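# Run the press cell work order and sort parts into trays

## Task

Act as the cell's operator without trusting whatever the previous shift left behind. Complete the work order and put the good part in the good tray. An end plate whose bearing sits too high and could still be pressed further goes in the rework tray, and every other faulty join goes in the scrap tray. At the end the press and the gauge must both be idle, no alarm may stand, the guard must be down (shut), and nothing may remain inside the guard.

## Robot and tools

Robot: two six-joint arms, left_arm and right_arm, each with a parallel gripper. left_arm's fingers can fold. A part held near the palm may slip or be squeezed harder than asked, and a fingertip pushed into a surface folds quietly. For firm holds, grip with the outer quarter of its pads. right_arm's fingers are rigid.

Frame: one scene frame. Origin at table height, midway between the nominal bases. +z is up, +x points out over the table, and left_arm is on the +y side. Calibrated bases: left_arm (+0.092, +0.716, +0.055) m, right_arm (+0.006, -0.584, +0.055) m, both nearly unrotated. Reported gripper positions (metres) and quaternions (wxyz) can be a few cm off, more at long reach. end_effector_position is the point between the closed pads. The fingers point along the gripper's +z and close along its y. The press faces +x, with its column toward -x.

Row format, shared by execute_actions and move: one flat list of 18 numbers, each in [-1, 1]. Entries 1-6 are left_arm joint offsets (waist, shoulder, elbow, forearm roll, wrist pitch, wrist roll). Entries 7-9 are left gripper position, force_limit and speed. Entries 10-18 repeat this for right_arm. Joint entries are offsets, not poses. They count from the Joint targets in force when the call began, not from the previous row. A value of 1.0 equals 1.553 rad for waist and shoulder, 2.33 rad for the elbow, and 2.913 rad for the three wrist joints. A zero offset re-commands the current target. Gripper position is absolute: +1 is 140 mm open, about -0.8 is where the pads touch, and -1 closes until stopped. force_limit runs from about 14 N at -1 to 58 N at +1, and speed from about 30 mm/s at -1 to 250 mm/s at +1. A fast close grips much harder. To leave a gripper unchanged, resend its last three numbers. Joint ranges: elbow ±2.792 rad, all others ±6.283 rad. Asking more than 0.010 rad past a limit gets the call refused.

execute_actions: actions holds one action object or is empty. "rows" takes up to 15 rows, one per 1/30 s step. "steps" runs from 1 to 450 (default 15). After the last row the arms keep heading for that row. "until" ends the action early on device fields, e.g. {"machine":{"state":"idle"}}, or on {"all":{"status":"ended"}} or {"any":{...}}. Numbers need a comparison such as [">=", 3]. Device keys: "machine" takes an object, or a list of up to 8 objects, with guard (shut/open), clamp (clamp/open), page (setup/readings/curve), register+value+write together (value -12000 to 12000, in that register's unit: heights in mm above the nest plane, forces in N), and the keys cycle_start, feed_hold, reset, home, touch, tare. "gauge" takes measure or stop. "cameras" lists the camera names to return: cam_high, cam_low, cam_nest, cam_left_wrist, cam_right_wrist.

move: "target" is one row or a list of up to 15 rows. Every row's offsets count from the same starting Joint targets. "speed" is in rad/s (0.01-3.92, default 0.5) for the joint with the farthest to go; give one number, or one per target. "blend" is in rad: how close the path passes to intermediate targets, with 0 meaning stop at each. "stop_force" (10-80 N) ends an arm's path when the estimated push at the hand exceeds that value. Pair it with a low speed, and leave it out when lifting away from a contact. "zero" (default true) re-zeroes that force estimate first. "blocking": false returns early. The result's move: line gives done, off_target, held, moving or fault.

wait: seconds from 0 to 10. Arms and devices carry on with their last commands. stop: brakes a running move. zoom_image: camera plus region [x0,y0,x1,y1] in pixels, at most 504 px each way, on the newest image. show_instructions: shows the reference pages, including the work order. finished_scene: scene = the current scene's number.

Reading results: Joint positions, Joint velocities and Joint targets (rad, per arm), joint torques, external torques, flange force, wrist depth grids (mm), and Tool commands. object_status: 0 moving, 1 stopped while opening, 2 stopped while closing (a grip), 3 at target or pads met. A grip shows 2. position_measured is in counts: 3 is open, about 230 is pads together. Machine lines report state, guard_state, clamp_state, alarm, entry (how the last key or register write was answered), and the chosen page's registers. Gauge lines report state, message, readings, and no_1..no_5 in mm. A reading is only complete once the readings count rises, about 12 s after measure.

Press facts: the ram pushes a loose sleeve that must stand on the bearing, centred to about 1 mm and square. The plate sits bore up, held by the clamp jaws. Check program, revision, windows, ram_zero, cell_gain/cell_zero and the stored programs before a stroke. The ok lamp needs join_f and end_z inside their windows. touch measures the height of the highest thing under the ram. Guard and clamp move only while the ram is still. A gripper holding a piece over the nest, or a guard obstructed, causes a cabinet fault. Use reset, then home, after alarms.

Avoid: force or torque faults (144 N at the hand, per-joint torque limits), the arms touching or squeezing each other, crashing the ram, dropping parts or letting anything leave the table, anything near the lens during a gauge reading, and hot motors from holding loads stretched out.

Each tool is called after "Request:" as name(argument=value, ...) on one line, values as JSON.

Reference images:

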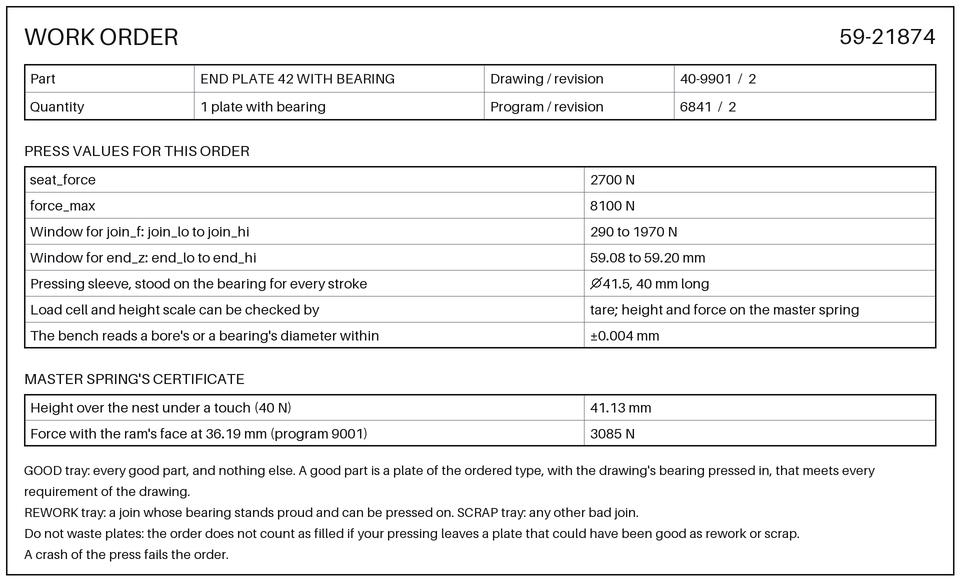

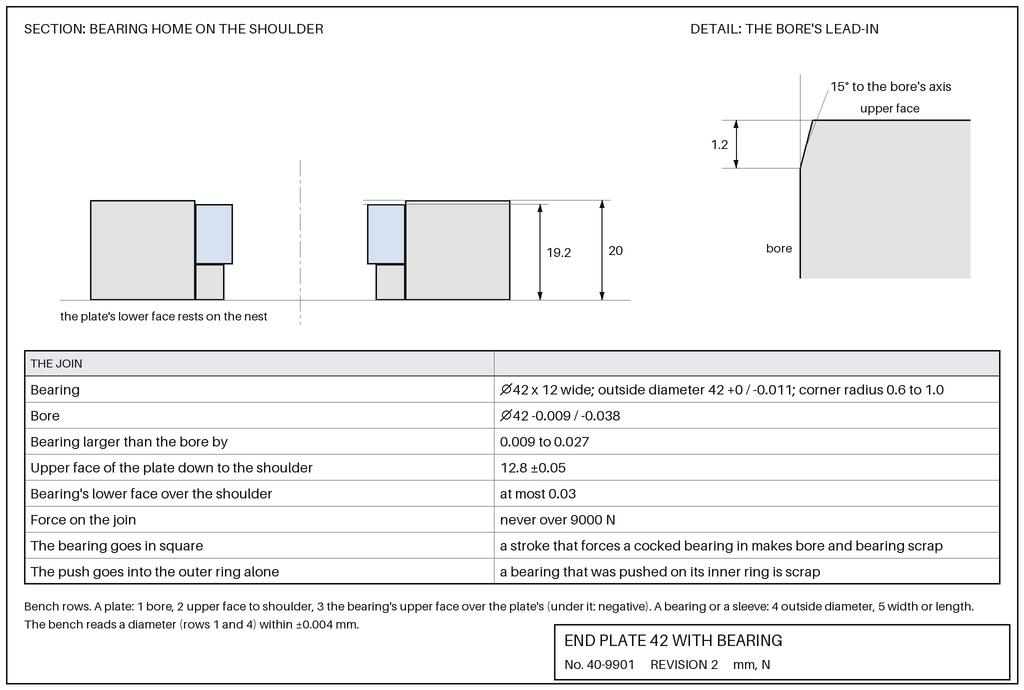

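## Session

Request:
execute_actions(actions=[])

Scene clock: 0.00 s.
left_arm: end_effector_position=(+0.5292, +0.6905, +0.4244) position_measured=3 object_status=3 end_effector_quat_wxyz=(-0.033, +0.999, -0.006, +0.019) | right_arm: end_effector_position=(+0.4427, -0.6250, +0.4244) position_measured=3 object_status=3 end_effector_quat_wxyz=(-0.033, +0.999, -0.024, +0.020)
Joint positions: left_arm=[-0.195 -0.211 1.886 0.073 1.442 1.383] | right_arm=[-0.195 -0.211 1.886 0.073 1.442 1.383]
Joint velocities: within noise
Joint torques (N m): no reading
External joint torques (N m): no reading
Flange force (N): no reading
Wrist depth (mm): cam_left_wrist=[1270 1236 518 490 492 486 452 / 1263 1284 - - 516 483 500 / 1365 1291 566 561 530 532 507 / 1381 131 585 592 576 - 129 / - 1485 1514 709 609 593 118 / 1652 1596 1574 607 1554 1476 1431 / - 457 476 508 1554 1485 1524] | cam_right_wrist=[- - - 491 - - 1104 / - - 521 - - 529 1167 / - - - 544 - - 1231 / - 137 - - - 141 1245 / 106 1437 1428 - 1358 1383 104 / 1525 1567 1525 575 1437 1358 - / 1612 449 471 494 584 1504 -]
Joint targets: left_arm=[-0.195 -0.211 1.886 0.073 1.442 1.383] | right_arm=[-0.195 -0.211 1.886 0.073 1.442 1.383]
Tool commands: left_gripper/position=+1.0 left_gripper/force_limit=+1.0 left_gripper/speed=+1.0 right_gripper/position=+1.0 right_gripper/force_limit=+1.0 right_gripper/speed=+1.0
machine.setup: program=+6841 ram_zero=+156.398 seat_force=+250 force_max=+8100 join_lo=+290 join_hi=+1970 end_lo=+59.080 end_hi=+59.200 cell_gain=+2.177 cell_zero=+30 program_revision=+2 program_top=+59.200 stored1_number=+1770 stored1_revision=+3 stored2_number=+6410 stored2_revision=+5 stored3_number=+9001 stored3_revision=+1 stored4_number=+6841 stored4_revision=+2 stored5_number=+8052 stored5_revision=+4
machine: state=done guard_state=shut clamp_state=clamped guard_answer=taken clamp_answer=taken page=setup entry=no_entry entries=0 alarm=no_alarm queue=idle queue_left=0
gauge: message=nothing_yet readings=0 no_1=0.000 no_2=0.000 no_3=0.000 no_4=0.000 no_5=0.000

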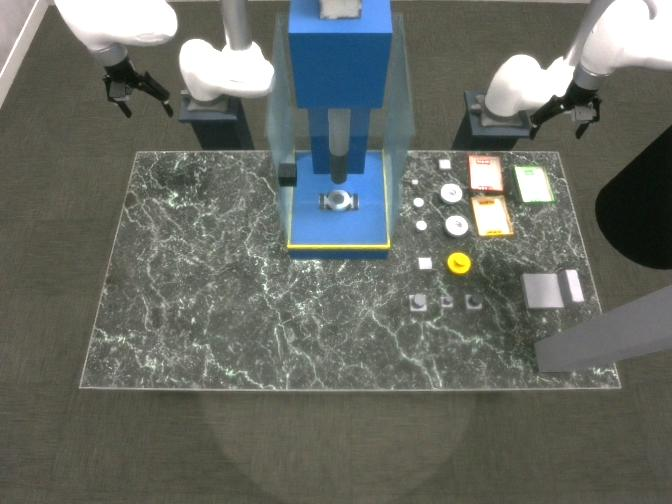

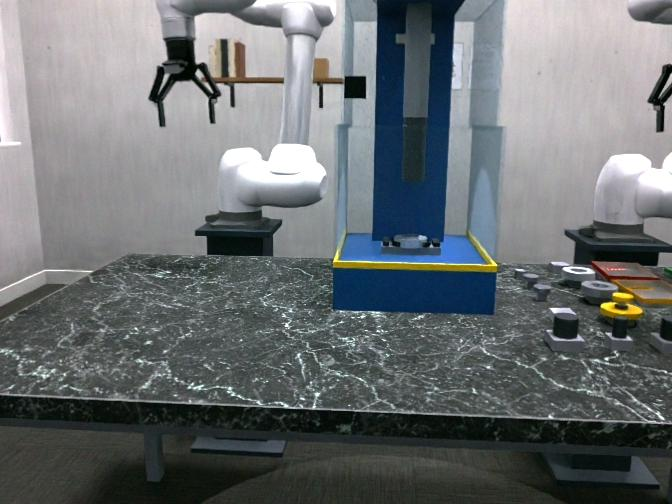

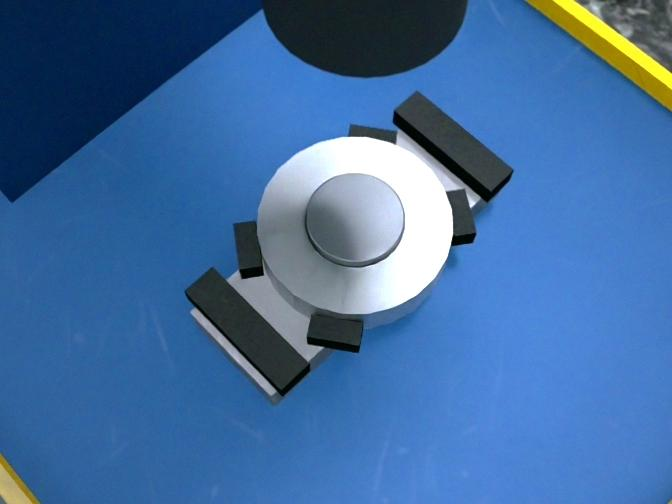

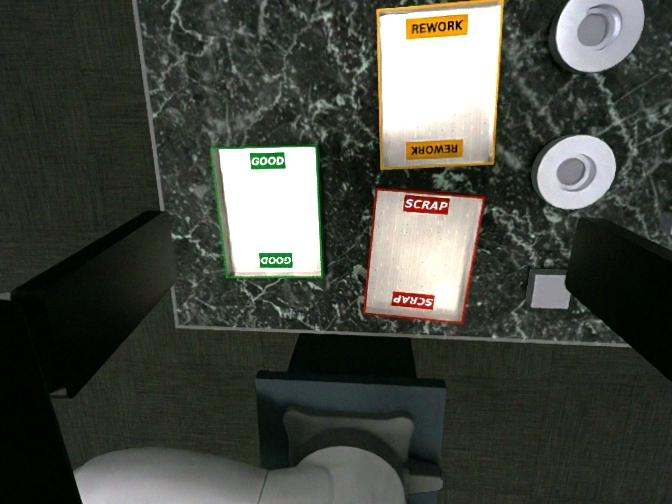

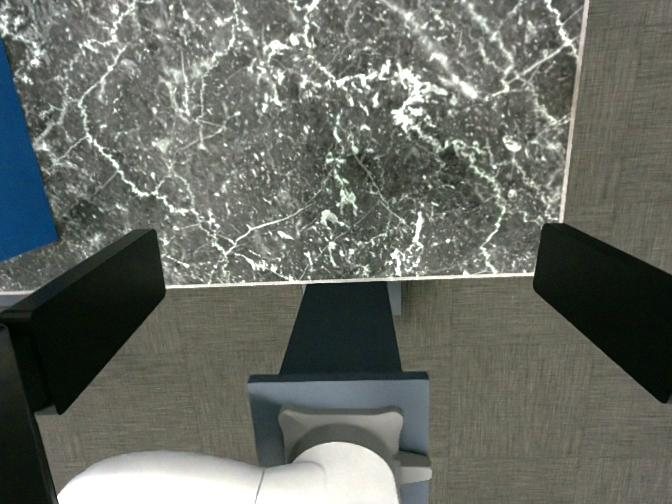

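Request:
zoom_image(camera="cam_high", region=[390, 140, 610, 330])

Request:
zoom_image(camera="cam_nest", region=[180, 60, 520, 400])

Request:
zoom_image(camera="cam_low", region=[500, 220, 672, 370])

Request:
zoom_image(camera="cam_low", region=[320, 160, 500, 320])

Scaled by 2.291 from the camera's 672x504 image, which has a finer 960x720 frame.

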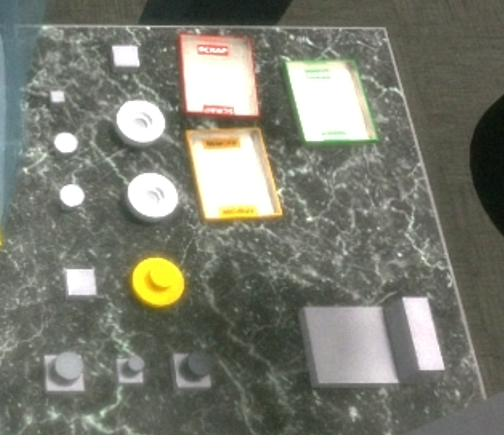

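Scaled by 1.482 from the camera's 672x504 image, which has a finer 960x720 frame.

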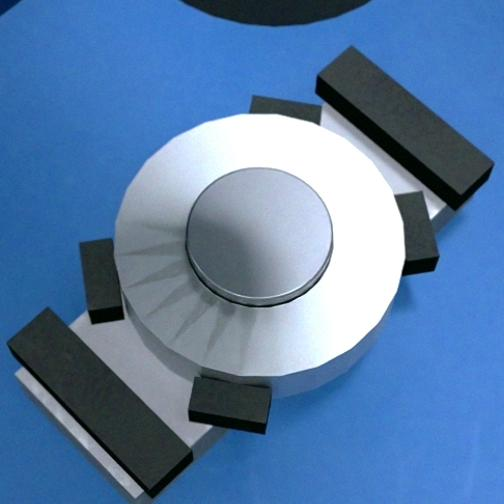

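Scaled by 2.930 from the camera's 672x504 image, which has a finer 960x720 frame.

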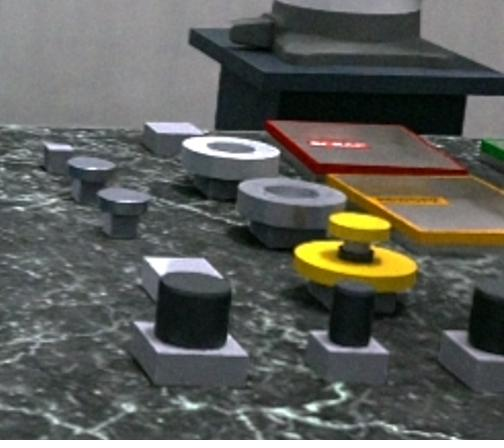

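Scaled by 2.800 from the camera's 672x504 image, which has a finer 960x720 frame.

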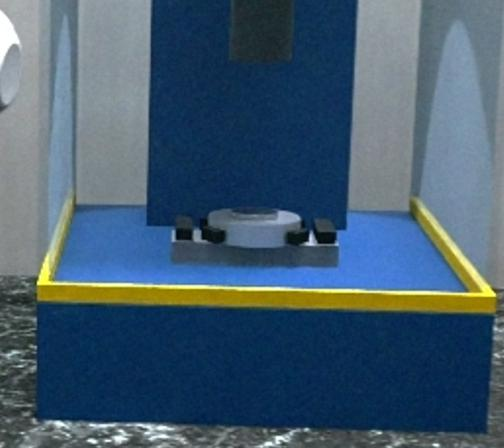

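Request:
execute_actions(actions=[{"machine":{"page":"readings"},"steps":5}])

Request:
execute_actions(actions=[{"machine":{"page":"curve"},"steps":5}])

Scene clock: 12.17 s.
left_arm: end_effector_position=(+0.5292, +0.6905, +0.4244) position_measured=3 object_status=3 end_effector_quat_wxyz=(-0.033, +0.999, -0.006, +0.019) | right_arm: end_effector_position=(+0.4427, -0.6250, +0.4244) position_measured=3 object_status=3 end_effector_quat_wxyz=(-0.033, +0.999, -0.024, +0.020)
Joint positions: left_arm=[-0.195 -0.211 1.886 0.073 1.442 1.383] | right_arm=[-0.195 -0.211 1.886 0.073 1.442 1.383]
Joint torques (N m): left_arm=[0.76 -17.25 -43.39 4.54 -0.18 -0.17] | right_arm=[-1.14 -19.18 -39.66 3.93 -0.2 0.42]
External joint torques (N m): left_arm=[-0.75 -3.53 0.6 0.03 0.06 0.16] | right_arm=[1.1 -0.68 -1.61 0.48 0.09 -0.42]
Flange force (N): left_arm=[-7.0 0.7 -0.1] | right_arm=[1.3 -1.6 -2.7]
Wrist depth (mm): cam_left_wrist=[1205 1135 - 554 489 480 452 / 1284 1431 - 540 513 492 504 / 1342 1365 557 553 547 534 476 / 1423 130 579 582 572 558 129 / - 1485 1699 626 595 - 117 / 1574 1618 1544 598 1504 1476 1485 / - 460 488 509 1564 1574 1514] | cam_right_wrist=[- - - - - 484 1149 / 541 520 - - 524 505 1180 / 572 - - - 532 - 1238 / - 128 558 - - 141 1273 / 106 1437 1437 - 1465 1401 104 / 106 1546 1535 601 1428 1455 - / 1601 453 470 498 1546 1401 -]
Joint targets: left_arm=[-0.195 -0.211 1.886 0.073 1.442 1.383] | right_arm=[-0.195 -0.211 1.886 0.073 1.442 1.383]
Tool commands: left_gripper/position=+1.0 left_gripper/force_limit=+1.0 left_gripper/speed=+1.0 right_gripper/position=+1.0 right_gripper/force_limit=+1.0 right_gripper/speed=+1.0
machine.readings: force=+0 touch_z=+0.000 join_f=+0 peak_f=+532 end_z=+65.042 ok=+0 pos_z=+163.602 cycles=+1
machine: state=done guard_state=shut clamp_state=clamped guard_answer=taken clamp_answer=taken page=readings entry=no_entry entries=0 alarm=no_alarm queue=done queue_left=0
gauge: message=nothing_yet readings=0 no_1=0.000 no_2=0.000 no_3=0.000 no_4=0.000 no_5=0.000

Scene clock: 12.53 s.
left_arm: end_effector_position=(+0.5292, +0.6905, +0.4244) position_measured=3 object_status=3 end_effector_quat_wxyz=(-0.033, +0.999, -0.006, +0.019) | right_arm: end_effector_position=(+0.4427, -0.6250, +0.4244) position_measured=3 object_status=3 end_effector_quat_wxyz=(-0.033, +0.999, -0.024, +0.020)
Joint positions: left_arm=[-0.195 -0.211 1.886 0.073 1.442 1.383] | right_arm=[-0.195 -0.211 1.886 0.073 1.442 1.383]
Joint torques (N m): left_arm=[0.35 -17.46 -43.48 4.48 -0.17 -0.1] | right_arm=[-1.29 -18.93 -39.71 3.95 -0.19 0.5]
External joint torques (N m): left_arm=[-0.39 -3.01 0.92 0.06 0.05 0.09] | right_arm=[1.27 -1.25 -1.95 0.5 0.06 -0.5]
Flange force (N): left_arm=[-6.4 0.1 0.6] | right_arm=[0.9 -1.9 -3.4]
Wrist depth (mm): cam_left_wrist=[1205 1169 510 - 491 470 451 / 1298 1270 544 - 516 513 504 / 1389 1298 562 557 538 526 493 / 1423 130 577 582 570 - 136 / - 1504 1458 - 612 1263 117 / 1640 1564 1485 586 1467 1431 1449 / - 456 477 516 1495 1544 1514] | cam_right_wrist=[504 - - - - - 1121 / - 525 509 - - 478 1167 / - - 531 541 535 - 1205 / - 128 594 - 563 141 1311 / 106 1494 1455 735 1455 1375 104 / 1636 1525 1535 587 1514 1455 - / 1624 450 469 498 562 1567 -]
Joint targets: left_arm=[-0.195 -0.211 1.886 0.073 1.442 1.383] | right_arm=[-0.195 -0.211 1.886 0.073 1.442 1.383]
Tool commands: left_gripper/position=+1.0 left_gripper/force_limit=+1.0 left_gripper/speed=+1.0 right_gripper/position=+1.0 right_gripper/force_limit=+1.0 right_gripper/speed=+1.0
machine.curve: curve1_z=+71.200 curve1_f=+13 curve2_z=+69.486 curve2_f=+74 curve3_z=+67.771 curve3_f=+258 curve4_z=+66.057 curve4_f=+412 curve5_z=+64.343 curve5_f=+0 curve6_z=+62.629 curve6_f=+0 curve7_z=+60.914 curve7_f=+0 curve8_z=+59.200 curve8_f=+0
machine: state=done guard_state=shut clamp_state=clamped guard_answer=taken clamp_answer=taken page=curve entry=no_entry entries=0 alarm=no_alarm queue=done queue_left=0
gauge: message=nothing_yet readings=0 no_1=0.000 no_2=0.000 no_3=0.000 no_4=0.000 no_5=0.000

Request:
move(target=[-0.2947,0.0612,-0.054,-0.0251,0.019,-0.1596,1,1,1,0,0,0,0,0,0,1,1,1], speed=0.8, cameras=["cam_left_wrist","cam_high","cam_nest"])

Scene clock: 39.77 s.
left_arm: end_effector_position=(+0.4994, +0.4495, +0.4502) position_measured=3 object_status=3 end_effector_quat_wxyz=(+0.000, +1.000, +0.002, +0.000) | right_arm: end_effector_position=(+0.4427, -0.6250, +0.4244) position_measured=3 object_status=3 end_effector_quat_wxyz=(-0.033, +0.999, -0.024, +0.020)
Joint positions: left_arm=[-0.653 -0.116 1.76 0 1.497 0.918] | right_arm=[-0.195 -0.211 1.886 0.073 1.442 1.383]
Joint torques (N m): left_arm=[-0.13 -26.84 -43.48 4.37 -0.05 -0.05] | right_arm=[-0.77 -19.18 -39.62 3.94 -0.13 0.5]
External joint torques (N m): left_arm=[0.23 -3.94 0.71 0.05 0.01 0.05] | right_arm=[0.73 -0.64 -1.68 0.47 0.01 -0.51]
Flange force (N): left_arm=[-5.9 -4.6 0.7] | right_arm=[1.3 -0.6 -2.8]
Wrist depth (mm): cam_left_wrist=[- 515 515 478 498 - 409 / 557 551 544 511 - - 448 / 579 573 576 - 569 - 472 / - 132 598 - - - 136 / - 132 750 1504 1440 1476 117 / - 560 628 1585 1607 1607 1574 / - 480 1687 1663 1711 1687 1687] | cam_right_wrist=[512 - 503 - - - 1115 / - - - - - - 1167 / - - - 544 539 - 1238 / - 129 596 553 - 141 1259 / 106 1446 1428 - 1401 - 104 / 1567 1525 1484 590 1514 1446 - / 1601 458 471 499 1504 1535 -]
Joint targets: left_arm=[-0.653 -0.116 1.760 0.000 1.497 0.918] | right_arm=[-0.195 -0.211 1.886 0.073 1.442 1.383]
machine.curve: curve1_z=+71.200 curve1_f=+13 curve2_z=+69.486 curve2_f=+74 curve3_z=+67.771 curve3_f=+258 curve4_z=+66.057 curve4_f=+412 curve5_z=+64.343 curve5_f=+0 curve6_z=+62.629 curve6_f=+0 curve7_z=+60.914 curve7_f=+0 curve8_z=+59.200 curve8_f=+0
machine: state=done guard_state=shut clamp_state=clamped guard_answer=taken clamp_answer=taken page=curve entry=no_entry entries=0 alarm=no_alarm queue=done queue_left=0
gauge: message=nothing_yet readings=0 no_1=0.000 no_2=0.000 no_3=0.000 no_4=0.000 no_5=0.000
move: done
Images, in order (width x height): cam_high 672x504, cam_nest 672x504, cam_left_wrist 672x504.

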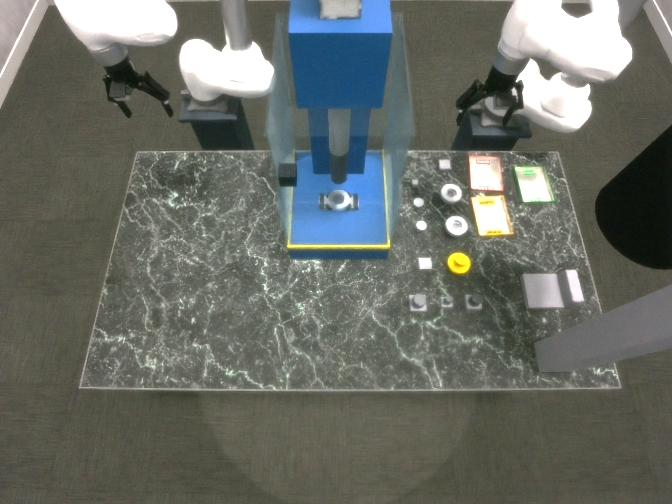

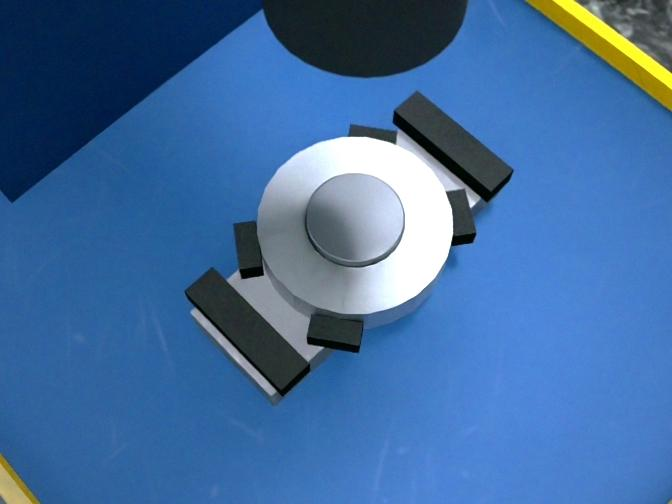

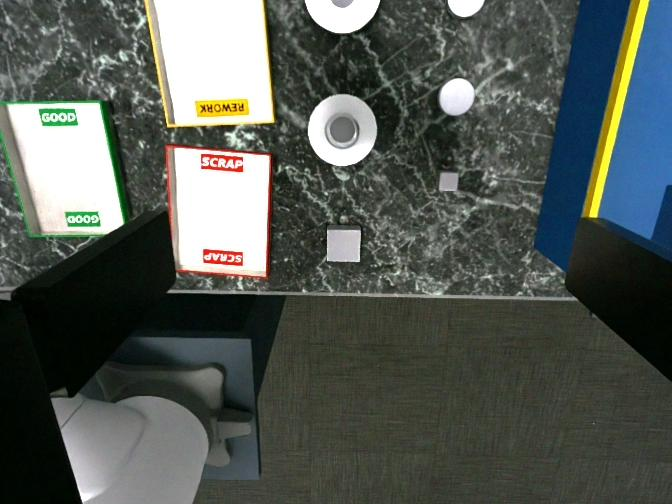

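Request:
move(target=[0.1391,0.2326,-0.1661,0,0.0088,0.0742,1,1,1,0,0,0,0,0,0,1,1,1], speed=0.8, cameras=["cam_left_wrist","cam_high"])

Scene clock: 56.80 s.
left_arm: end_effector_position=(+0.7293, +0.4453, +0.4526) position_measured=3 object_status=3 end_effector_quat_wxyz=(+0.000, +1.000, +0.001, +0.000) | right_arm: end_effector_position=(+0.4427, -0.6250, +0.4244) position_measured=3 object_status=3 end_effector_quat_wxyz=(-0.033, +0.999, -0.024, +0.020)
Joint positions: left_arm=[-0.455 0.217 1.404 0 1.521 1.117] | right_arm=[-0.195 -0.211 1.886 0.073 1.442 1.383]
Joint torques (N m): left_arm=[34.54 -65.29 -48.81 5.63 -0.12 -0.08] | right_arm=[-1 -18.88 -39.74 3.93 -0.19 0.5]
External joint torques (N m): left_arm=[-34.72 0.33 6.12 -1.23 0.06 0.08] | right_arm=[0.94 -1.02 -1.77 0.5 0.07 -0.51]
External joint torques when the fault began: left_arm=[-91.28 -57.44 -7.42 1.49 0.43 -0.3]
Flange force (N): left_arm=[-32.8 40.3 10.3] | right_arm=[0.8 -1.1 -3.1]
Flange force when the fault began (N): left_arm=[-130.3 88.0 -18.0]
Wrist depth (mm): cam_left_wrist=[527 532 520 495 527 528 - / 530 - 538 502 540 542 451 / - - 579 568 - 520 478 / - 132 613 - - - 136 / - 131 667 662 652 654 117 / 718 701 701 707 707 590 - / - 736 - 1663 1711 1640 1675] | cam_right_wrist=[518 496 - 494 498 482 1126 / - 530 - 498 - 513 1155 / - - 535 - - 530 1245 / - 127 598 - - 142 1238 / 106 148 1367 - 1296 1383 104 / 1546 1514 1751 562 1484 1546 - / 1624 454 457 500 1514 1535 -]
Joint targets: left_arm=[-0.455 0.217 1.404 0.000 1.521 1.117] | right_arm=[-0.195 -0.211 1.886 0.073 1.442 1.383]
Tool commands: left_gripper/position=+1.0 left_gripper/force_limit=+1.0 left_gripper/speed=+1.0 right_gripper/position=+1.0 right_gripper/force_limit=+1.0 right_gripper/speed=+1.0
FORCE FAULT: contact force on the left arm reached its limit, and that arm stopped for 10 seconds. The contact can be on any part of that arm, not only on its tool. That arm's remaining commands of this call were not run. That arm's target is now where it stood when the stop ended, not its last command. That arm accepts commands again.
machine.curve: curve1_z=+71.200 curve1_f=+13 curve2_z=+69.486 curve2_f=+74 curve3_z=+67.771 curve3_f=+258 curve4_z=+66.057 curve4_f=+412 curve5_z=+64.343 curve5_f=+0 curve6_z=+62.629 curve6_f=+0 curve7_z=+60.914 curve7_f=+0 curve8_z=+59.200 curve8_f=+0
machine: state=done guard_state=shut clamp_state=clamped guard_answer=taken clamp_answer=taken page=curve entry=no_entry entries=0 alarm=no_alarm queue=done queue_left=0
gauge: message=nothing_yet readings=0 no_1=0.000 no_2=0.000 no_3=0.000 no_4=0.000 no_5=0.000
move: fault (left_arm); left_arm: the elbow is farthest, 0.031 rad from its target
Images, in order (width x height): cam_high 672x504, cam_left_wrist 672x504.

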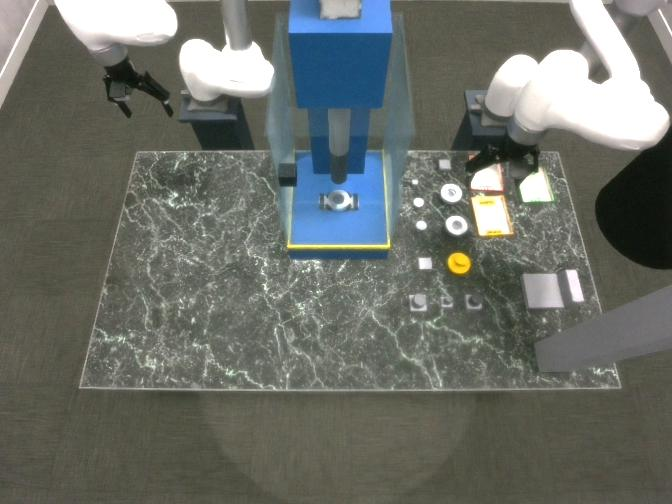

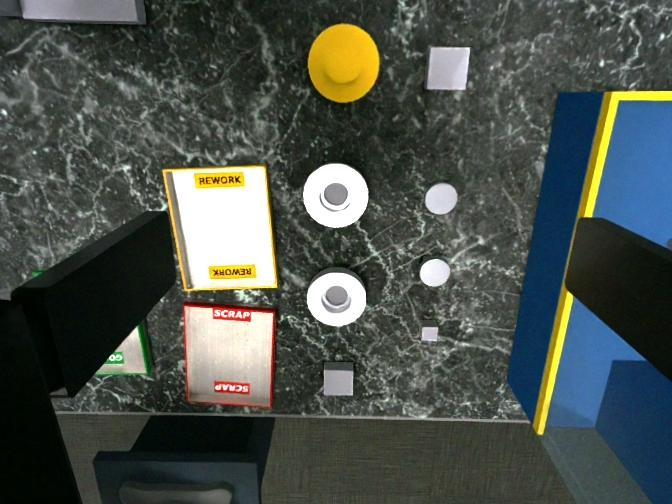

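Request:
move(target=[-0.3831,-0.4603,0.3929,0,-0.3686,0.1558,1,1,1,0,0,0,0,0,0,1,1,1], speed=0.8)

Request:
execute_actions(actions=[{"machine":[{"page":"setup","tare":true},{"guard":"open"}],"steps":120,"until":{"machine":{"guard_state":"open"}}}], cameras=["all"])

Scene clock: 83.30 s.
left_arm: end_effector_position=(+0.3721, +0.3000, +0.4001) position_measured=3 object_status=3 end_effector_quat_wxyz=(+0.211, +0.785, -0.453, +0.366) | right_arm: end_effector_position=(+0.4427, -0.6250, +0.4244) position_measured=3 object_status=3 end_effector_quat_wxyz=(-0.033, +0.999, -0.024, +0.020)
Joint positions: left_arm=[-1.05 -0.498 2.319 0 0.447 1.571] | right_arm=[-0.195 -0.211 1.886 0.073 1.442 1.383]
Joint torques (N m): left_arm=[0.74 8.28 -45.13 4.2 -2.18 -0.11] | right_arm=[-0.98 -19.12 -39.7 3.91 -0.18 0.45]
External joint torques (N m): left_arm=[-0.79 -1.19 1.52 0.06 0.03 0.11] | right_arm=[0.93 -0.73 -1.69 0.51 0.06 -0.45]
Flange force (N): left_arm=[0.0 0.0 0.0] | right_arm=[1.2 -1.2 -2.9]
Wrist depth (mm): cam_left_wrist=[1724 - 695 693 - - 1936 / - 747 647 549 318 308 1711 / 658 538 526 520 - 658 1163 / - 131 527 483 483 - 129 / - 533 552 517 - 1298 117 / - 509 495 - 471 1211 1205 / - 436 475 - 1109 1135 1146] | cam_right_wrist=[- - - 497 - - 1126 / 501 - - - - - 1186 / 593 565 585 - - - 1205 / - 147 - - 570 150 1225 / 106 1418 1418 - 1418 1358 104 / - 1494 1474 575 1401 - - / - 451 483 500 1535 1514 -]
Joint targets: left_arm=[-1.050 -0.498 2.319 0.000 0.447 1.571] | right_arm=[-0.195 -0.211 1.886 0.073 1.442 1.383]
machine.curve: curve1_z=+71.200 curve1_f=+13 curve2_z=+69.486 curve2_f=+74 curve3_z=+67.771 curve3_f=+258 curve4_z=+66.057 curve4_f=+412 curve5_z=+64.343 curve5_f=+0 curve6_z=+62.629 curve6_f=+0 curve7_z=+60.914 curve7_f=+0 curve8_z=+59.200 curve8_f=+0
machine: state=done guard_state=shut clamp_state=clamped guard_answer=taken clamp_answer=taken page=curve entry=no_entry entries=0 alarm=no_alarm queue=done queue_left=0
gauge: message=nothing_yet readings=0 no_1=0.000 no_2=0.000 no_3=0.000 no_4=0.000 no_5=0.000
move: done

Scene clock: 85.20 s.
left_arm: end_effector_position=(+0.3721, +0.3000, +0.4001) position_measured=3 object_status=3 end_effector_quat_wxyz=(+0.211, +0.785, -0.453, +0.366) | right_arm: end_effector_position=(+0.4427, -0.6250, +0.4244) position_measured=3 object_status=3 end_effector_quat_wxyz=(-0.033, +0.999, -0.024, +0.020)
Joint positions: left_arm=[-1.05 -0.498 2.319 0 0.447 1.571] | right_arm=[-0.195 -0.211 1.886 0.073 1.442 1.383]
Joint torques (N m): left_arm=[0.06 8.28 -44.42 4.23 -2.2 -0.15] | right_arm=[-1.02 -19.11 -39.8 3.88 -0.16 0.49]
External joint torques (N m): left_arm=[-0.12 -1.19 0.82 0.03 0.05 0.15] | right_arm=[1 -0.93 -1.64 0.54 0.04 -0.49]
Flange force (N): left_arm=[0.0 0.0 0.0] | right_arm=[0.9 -1.3 -2.8]
Wrist depth (mm): cam_left_wrist=[806 - 798 665 192 182 2128 / 685 738 593 568 - - 1675 / - 520 537 536 - - 1534 / - 131 569 507 475 589 129 / - 122 - 547 - 1291 117 / - - 505 499 - 1224 1199 / - 435 468 481 1109 1114 1152] | cam_right_wrist=[- - - - 471 - 1155 / 526 - 500 - - - 1173 / - - - 539 - 539 1225 / 567 135 - 582 - 150 1259 / 106 1401 1418 - 1410 1358 104 / 1535 1525 1437 590 1465 1474 - / 1624 453 465 497 1514 1535 -]
Joint targets: left_arm=[-1.050 -0.498 2.319 0.000 0.447 1.571] | right_arm=[-0.195 -0.211 1.886 0.073 1.442 1.383]
Tool commands: left_gripper/position=+1.0 left_gripper/force_limit=+1.0 left_gripper/speed=+1.0 right_gripper/position=+1.0 right_gripper/force_limit=+1.0 right_gripper/speed=+1.0
machine.setup: program=+6841 ram_zero=+156.398 seat_force=+250 force_max=+8100 join_lo=+290 join_hi=+1970 end_lo=+59.080 end_hi=+59.200 cell_gain=+2.177 cell_zero=+30 program_revision=+2 program_top=+59.200 stored1_number=+1770 stored1_revision=+3 stored2_number=+6410 stored2_revision=+5 stored3_number=+9001 stored3_revision=+1 stored4_number=+6841 stored4_revision=+2 stored5_number=+8052 stored5_revision=+4
machine: state=done guard_state=open clamp_state=clamped guard_answer=taken clamp_answer=taken page=setup entry=taken entries=1 alarm=no_alarm queue=running queue_left=0
gauge: message=nothing_yet readings=0 no_1=0.000 no_2=0.000 no_3=0.000 no_4=0.000 no_5=0.000

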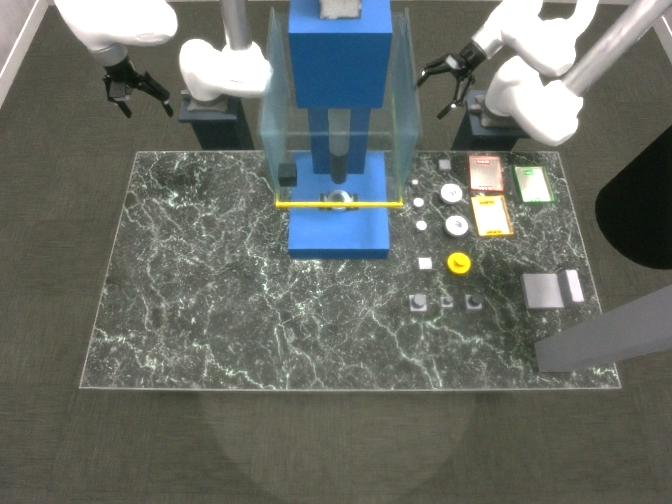

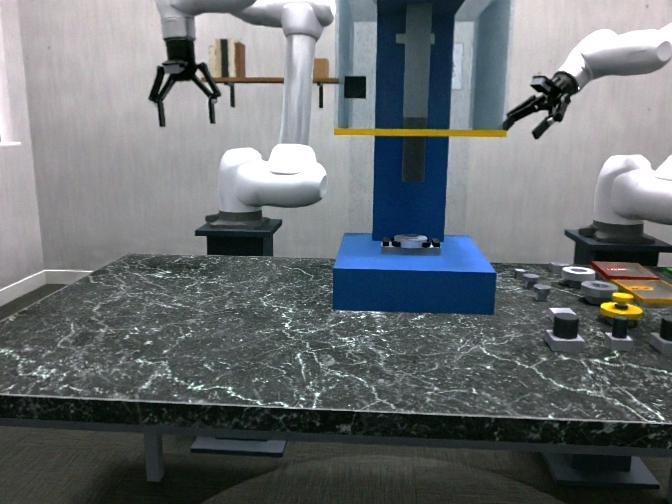

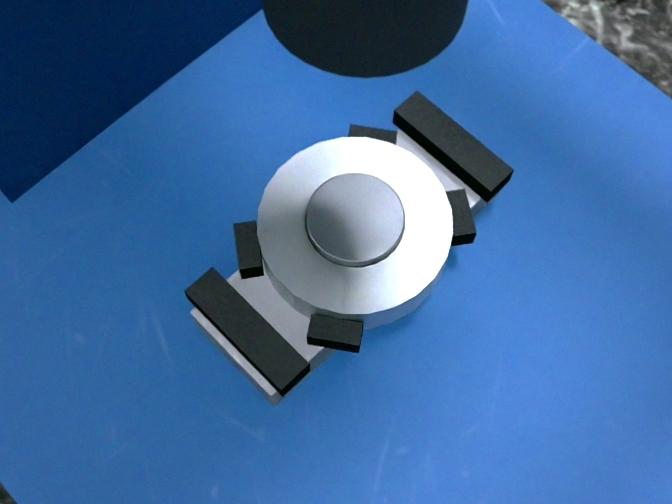

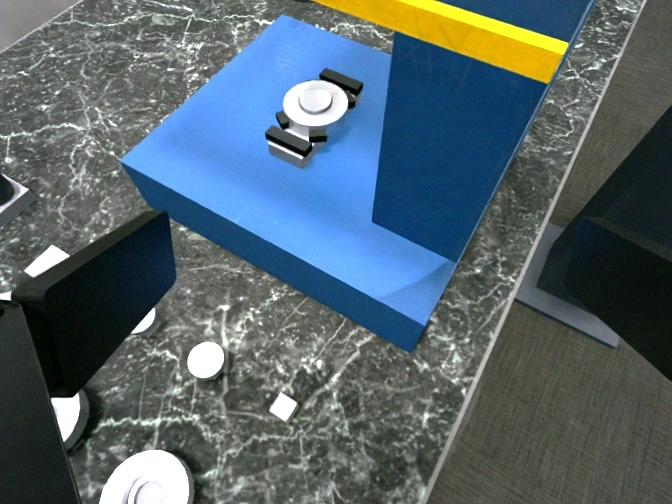

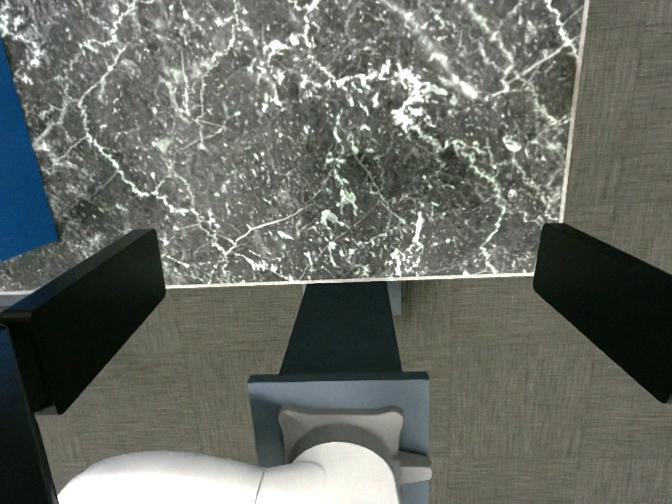

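Request:
execute_actions(actions=[{"machine":{"clamp":"open"},"steps":90,"until":{"machine":{"clamp_state":"open"}}}], cameras=["cam_nest","cam_left_wrist","cam_low"])

Request:
zoom_image(camera="cam_left_wrist", region=[220, 40, 420, 190])

Request:
zoom_image(camera="cam_low", region=[320, 180, 500, 320])

Scene clock: 106.73 s.
left_arm: end_effector_position=(+0.3721, +0.3000, +0.4001) position_measured=3 object_status=3 end_effector_quat_wxyz=(+0.211, +0.785, -0.453, +0.366) | right_arm: end_effector_position=(+0.4427, -0.6250, +0.4244) position_measured=3 object_status=3 end_effector_quat_wxyz=(-0.033, +0.999, -0.024, +0.020)
Joint positions: left_arm=[-1.05 -0.498 2.319 0 0.447 1.571] | right_arm=[-0.195 -0.211 1.886 0.073 1.442 1.383]
Joint torques (N m): left_arm=[0.24 7.94 -44.37 4.26 -2.21 -0.12] | right_arm=[-1.54 -19.35 -39.7 3.86 -0.14 0.51]
External joint torques (N m): left_arm=[-0.3 -0.94 0.68 0 0.05 0.12] | right_arm=[1.51 -0.68 -1.79 0.57 0.02 -0.51]
Flange force (N): left_arm=[0.0 0.0 0.0] | right_arm=[1.7 -2.4 -2.8]
Wrist depth (mm): cam_left_wrist=[840 772 - 823 191 183 2072 / 757 755 590 572 - - 1831 / - 576 516 534 411 649 1504 / 615 131 576 488 475 586 130 / - 513 566 507 533 1284 117 / 464 505 - - 507 1211 1163 / - 428 - - 1083 1125 1152] | cam_right_wrist=[- 503 491 493 - - 1115 / - 527 520 - 520 515 1173 / - 565 527 - 537 579 1231 / - 137 - - 537 141 1252 / 106 1392 1455 - 1392 1367 104 / - 1546 1494 590 1446 1446 - / 1636 459 469 494 1546 1525 -]
Joint targets: left_arm=[-1.050 -0.498 2.319 0.000 0.447 1.571] | right_arm=[-0.195 -0.211 1.886 0.073 1.442 1.383]
Tool commands: left_gripper/position=+1.0 left_gripper/force_limit=+1.0 left_gripper/speed=+1.0 right_gripper/position=+1.0 right_gripper/force_limit=+1.0 right_gripper/speed=+1.0
machine.setup: program=+6841 ram_zero=+156.398 seat_force=+250 force_max=+8100 join_lo=+290 join_hi=+1970 end_lo=+59.080 end_hi=+59.200 cell_gain=+2.177 cell_zero=+30 program_revision=+2 program_top=+59.200 stored1_number=+1770 stored1_revision=+3 stored2_number=+6410 stored2_revision=+5 stored3_number=+9001 stored3_revision=+1 stored4_number=+6841 stored4_revision=+2 stored5_number=+8052 stored5_revision=+4
machine: state=idle guard_state=open clamp_state=open guard_answer=taken clamp_answer=taken page=setup entry=taken entries=1 alarm=no_alarm queue=running queue_left=0
gauge: message=nothing_yet readings=0 no_1=0.000 no_2=0.000 no_3=0.000 no_4=0.000 no_5=0.000
Images, in order (width x height): cam_low 672x504, cam_nest 672x504, cam_left_wrist 672x504.

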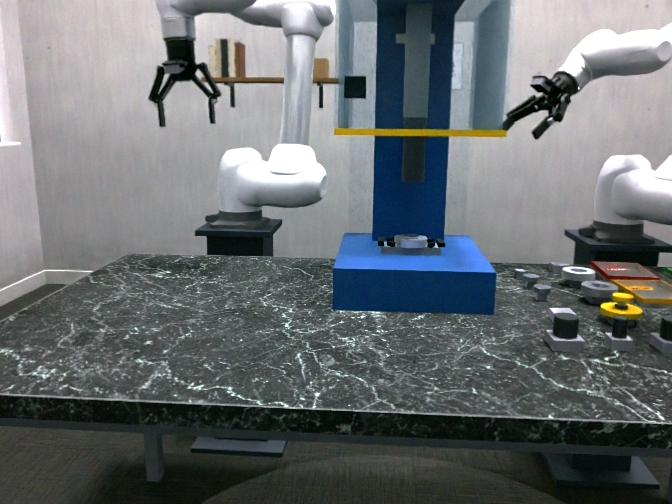

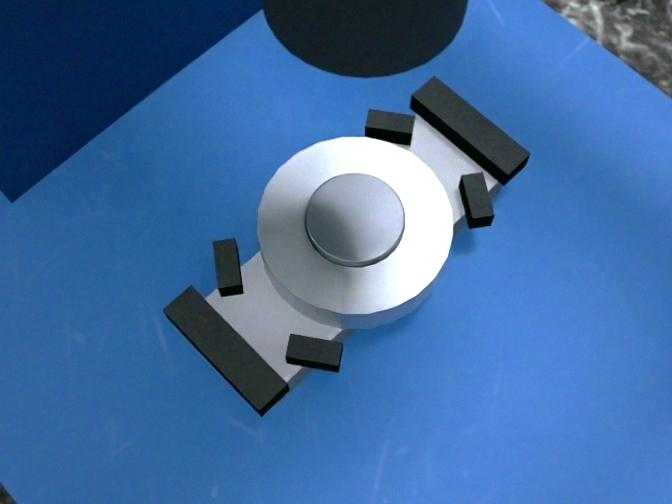

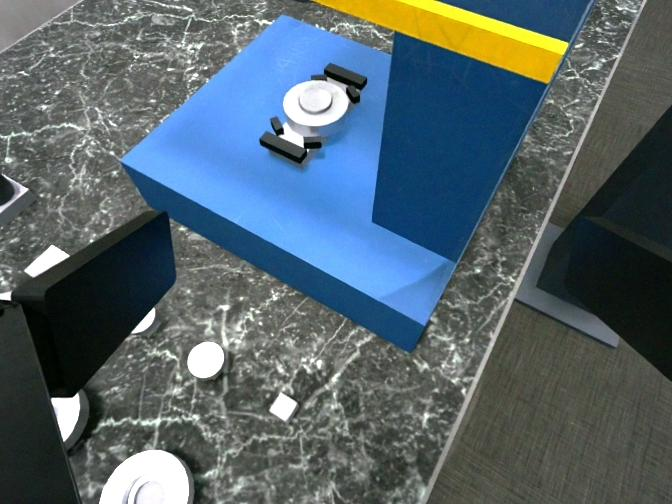

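Scaled by 2.520 from the camera's 672x504 image, which has a finer 960x720 frame.

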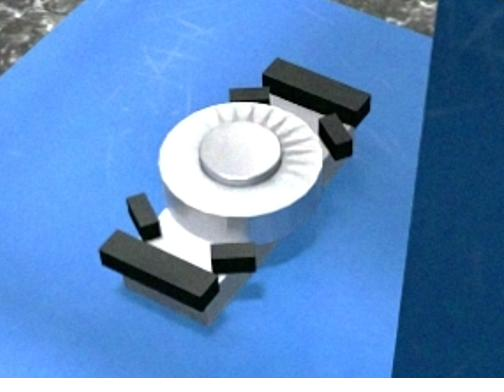

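Scaled by 2.800 from the camera's 672x504 image, which has a finer 960x720 frame.

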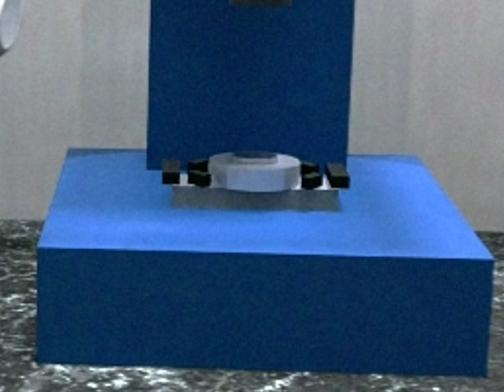

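Request:
move(target=[0.0264,0.4718,0.0026,0,-0.3432,0,1,1,1,0,0,0,0,0,0,1,1,1], speed=0.5, cameras=["cam_left_wrist","cam_high","cam_nest","cam_low"])

Scene clock: 145.07 s.
left_arm: end_effector_position=(+0.4573, +0.1792, +0.3218) position_measured=3 object_status=3 end_effector_quat_wxyz=(+0.234, +0.765, -0.431, +0.416) | right_arm: end_effector_position=(+0.4427, -0.6250, +0.4244) position_measured=3 object_status=3 end_effector_quat_wxyz=(-0.033, +0.999, -0.024, +0.020)
Joint positions: left_arm=[-1.029 -0.146 2.323 0 -0.032 1.572] | right_arm=[-0.195 -0.211 1.886 0.073 1.442 1.383]
Joint torques (N m): left_arm=[-26.8 -15.04 -63 0.77 -10.32 -3.55] | right_arm=[-1.25 -19.19 -39.7 3.84 -0.2 0.59]
External joint torques (N m): left_arm=[26.74 -6.96 25.33 2.85 7.96 3.54] | right_arm=[1.22 -0.7 -1.64 0.58 0.08 -0.6]
External joint torques when the fault began: left_arm=[53.12 -41.6 17.99 1.29 4.07 2.21]
Flange force (N): left_arm=[0.0 0.0 0.0] | right_arm=[1.3 -1.5 -2.8]
Flange force when the fault began (N): left_arm=[0.0 0.0 0.0]
Wrist depth (mm): cam_left_wrist=[1724 806 888 - - - - / - - 531 731 - - - / - 626 474 421 - - - / - 130 406 406 420 - 134 / - 123 373 374 289 261 118 / - 455 354 341 336 303 - / - - - 345 310 307 1069] | cam_right_wrist=[- 505 547 - - 473 1115 / - - 541 - - - 1161 / - - 547 - - - 1218 / - 137 591 - - 140 1266 / 106 1428 1437 - 1410 1383 104 / - 1535 1567 576 1484 1418 - / - 454 462 498 598 1601 -]
Joint targets: left_arm=[-1.029 -0.146 2.323 0.000 -0.032 1.572] | right_arm=[-0.195 -0.211 1.886 0.073 1.442 1.383]
Tool commands: left_gripper/position=+1.0 left_gripper/force_limit=+1.0 left_gripper/speed=+1.0 right_gripper/position=+1.0 right_gripper/force_limit=+1.0 right_gripper/speed=+1.0
FORCE FAULT: contact force on the left arm reached its limit, and that arm stopped for 10 seconds. The contact can be on any part of that arm, not only on its tool. That arm's remaining commands of this call were not run. That arm's target is now where it stood when the stop ended, not its last command. That arm accepts commands again.
machine.setup: program=+6841 ram_zero=+156.398 seat_force=+250 force_max=+8100 join_lo=+290 join_hi=+1970 end_lo=+59.080 end_hi=+59.200 cell_gain=+2.177 cell_zero=+30 program_revision=+2 program_top=+59.200 stored1_number=+1770 stored1_revision=+3 stored2_number=+6410 stored2_revision=+5 stored3_number=+9001 stored3_revision=+1 stored4_number=+6841 stored4_revision=+2 stored5_number=+8052 stored5_revision=+4
machine: state=idle guard_state=open clamp_state=open guard_answer=taken clamp_answer=taken page=setup entry=taken entries=1 alarm=no_alarm queue=done queue_left=0
gauge: message=nothing_yet readings=0 no_1=0.000 no_2=0.000 no_3=0.000 no_4=0.000 no_5=0.000
move: fault (left_arm); left_arm: the wrist pitch is farthest, 0.521 rad from its target
Images, in order (width x height): cam_high 672x504, cam_low 672x504, cam_nest 672x504, cam_left_wrist 672x504.

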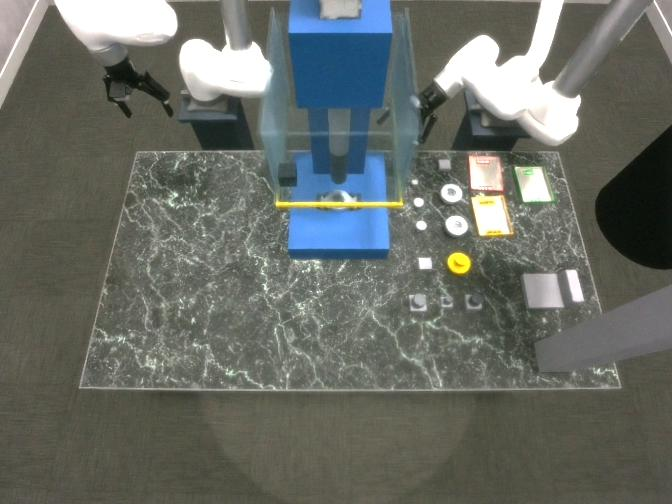

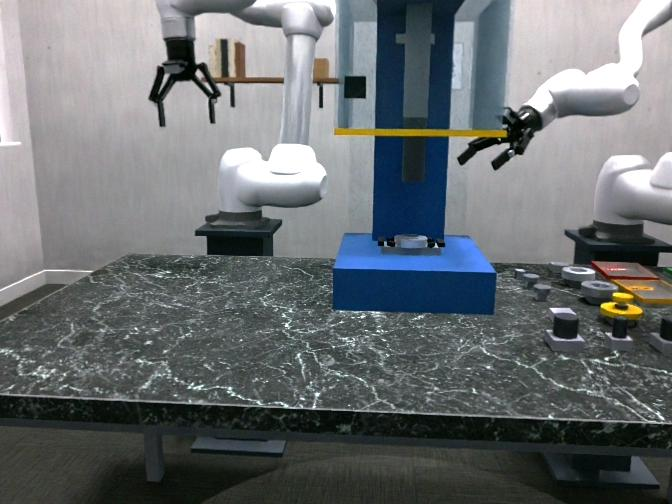

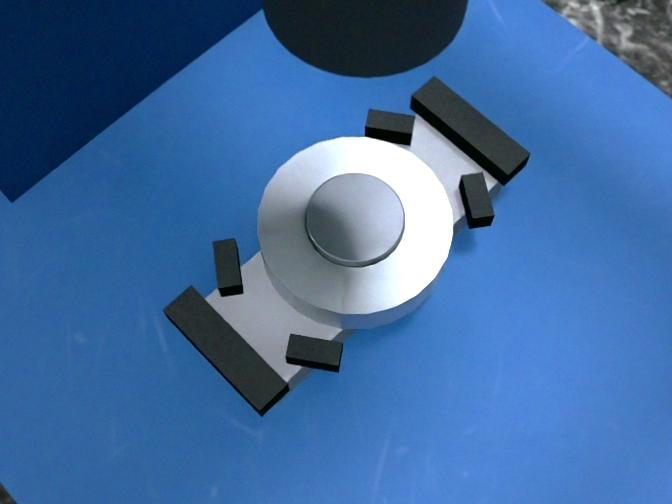

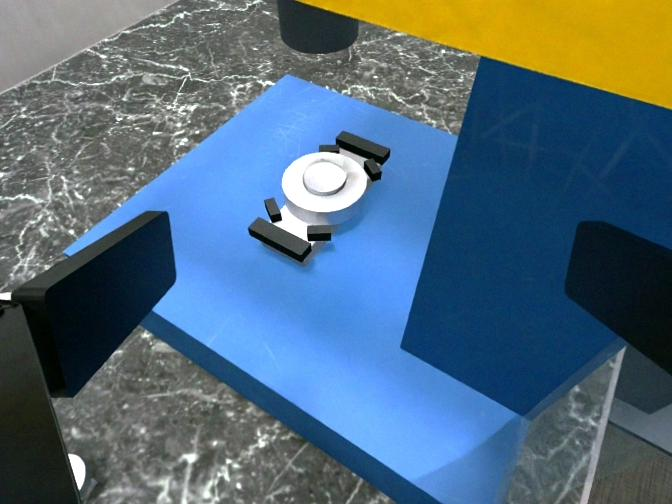

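Request:
move(target=[0.0,-0.0484,0.097,0,-0.0991,0,1,1,1,0,0,0,0,0,0,1,1,1], speed=0.3, cameras=["cam_left_wrist","cam_low"])

Scene clock: 154.80 s.
left_arm: end_effector_position=(+0.4175, +0.2448, +0.2879) position_measured=3 object_status=3 end_effector_quat_wxyz=(+0.263, +0.735, -0.414, +0.468) | right_arm: end_effector_position=(+0.4427, -0.6250, +0.4244) position_measured=3 object_status=3 end_effector_quat_wxyz=(-0.033, +0.999, -0.024, +0.020)
Joint positions: left_arm=[-1.029 -0.221 2.549 0 -0.32 1.572] | right_arm=[-0.195 -0.211 1.886 0.073 1.442 1.383]
Joint torques (N m): left_arm=[0.6 -7.73 -35.18 3.21 -2.59 -0.13] | right_arm=[-1.11 -18.91 -39.56 3.94 -0.17 0.51]
External joint torques (N m): left_arm=[-0.68 -2.6 1.37 0 0.05 0.13] | right_arm=[1.07 -0.88 -1.68 0.46 0.06 -0.52]
Flange force (N): left_arm=[0.0 0.0 0.0] | right_arm=[1.0 -1.4 -2.9]
Wrist depth (mm): cam_left_wrist=[1663 2001 976 905 - 208 - / - 923 595 566 - - 196 / - 464 457 437 - - 1737 / - 132 408 - - - 136 / - 117 - 348 342 333 117 / - 416 - 362 314 - - / - 337 371 - 345 374 1073] | cam_right_wrist=[- - 494 - - 478 1121 / - - - 522 - 513 1192 / 553 - - - - - 1211 / - 129 - 585 - 141 1259 / 106 1437 1504 - 1392 1392 104 / 1546 1556 1428 579 1455 1465 - / 1601 454 473 498 1504 1556 -]
Joint targets: left_arm=[-1.029 -0.221 2.549 0.000 -0.320 1.572] | right_arm=[-0.195 -0.211 1.886 0.073 1.442 1.383]
machine.setup: program=+6841 ram_zero=+156.398 seat_force=+250 force_max=+8100 join_lo=+290 join_hi=+1970 end_lo=+59.080 end_hi=+59.200 cell_gain=+2.177 cell_zero=+30 program_revision=+2 program_top=+59.200 stored1_number=+1770 stored1_revision=+3 stored2_number=+6410 stored2_revision=+5 stored3_number=+9001 stored3_revision=+1 stored4_number=+6841 stored4_revision=+2 stored5_number=+8052 stored5_revision=+4
machine: state=idle guard_state=open clamp_state=open guard_answer=taken clamp_answer=taken page=setup entry=taken entries=1 alarm=no_alarm queue=done queue_left=0
gauge: message=nothing_yet readings=0 no_1=0.000 no_2=0.000 no_3=0.000 no_4=0.000 no_5=0.000
move: done
Images, in order (width x height): cam_low 672x504, cam_left_wrist 672x504.

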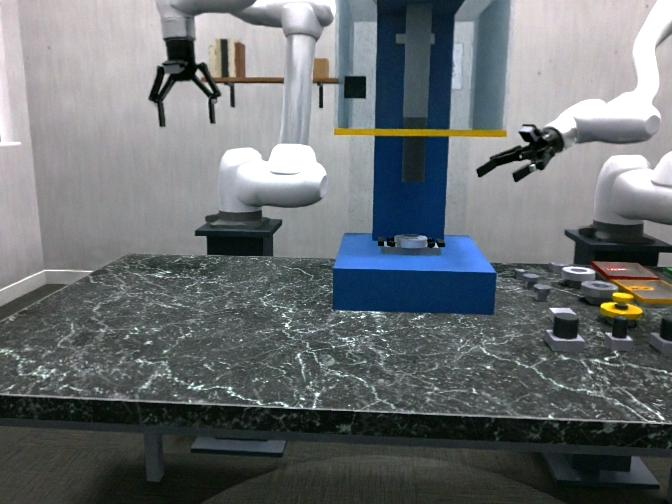

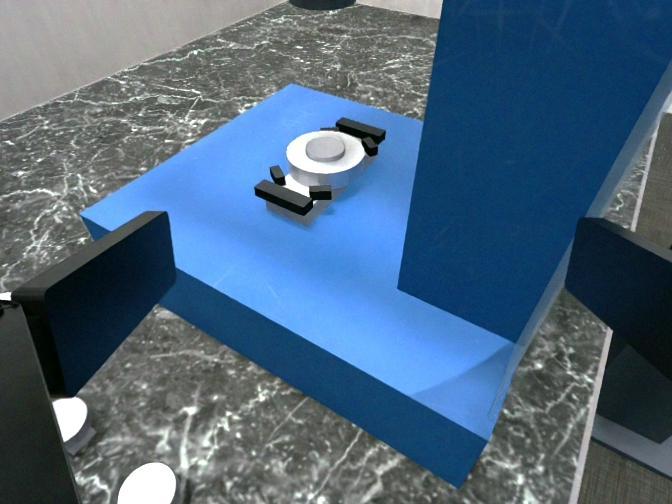

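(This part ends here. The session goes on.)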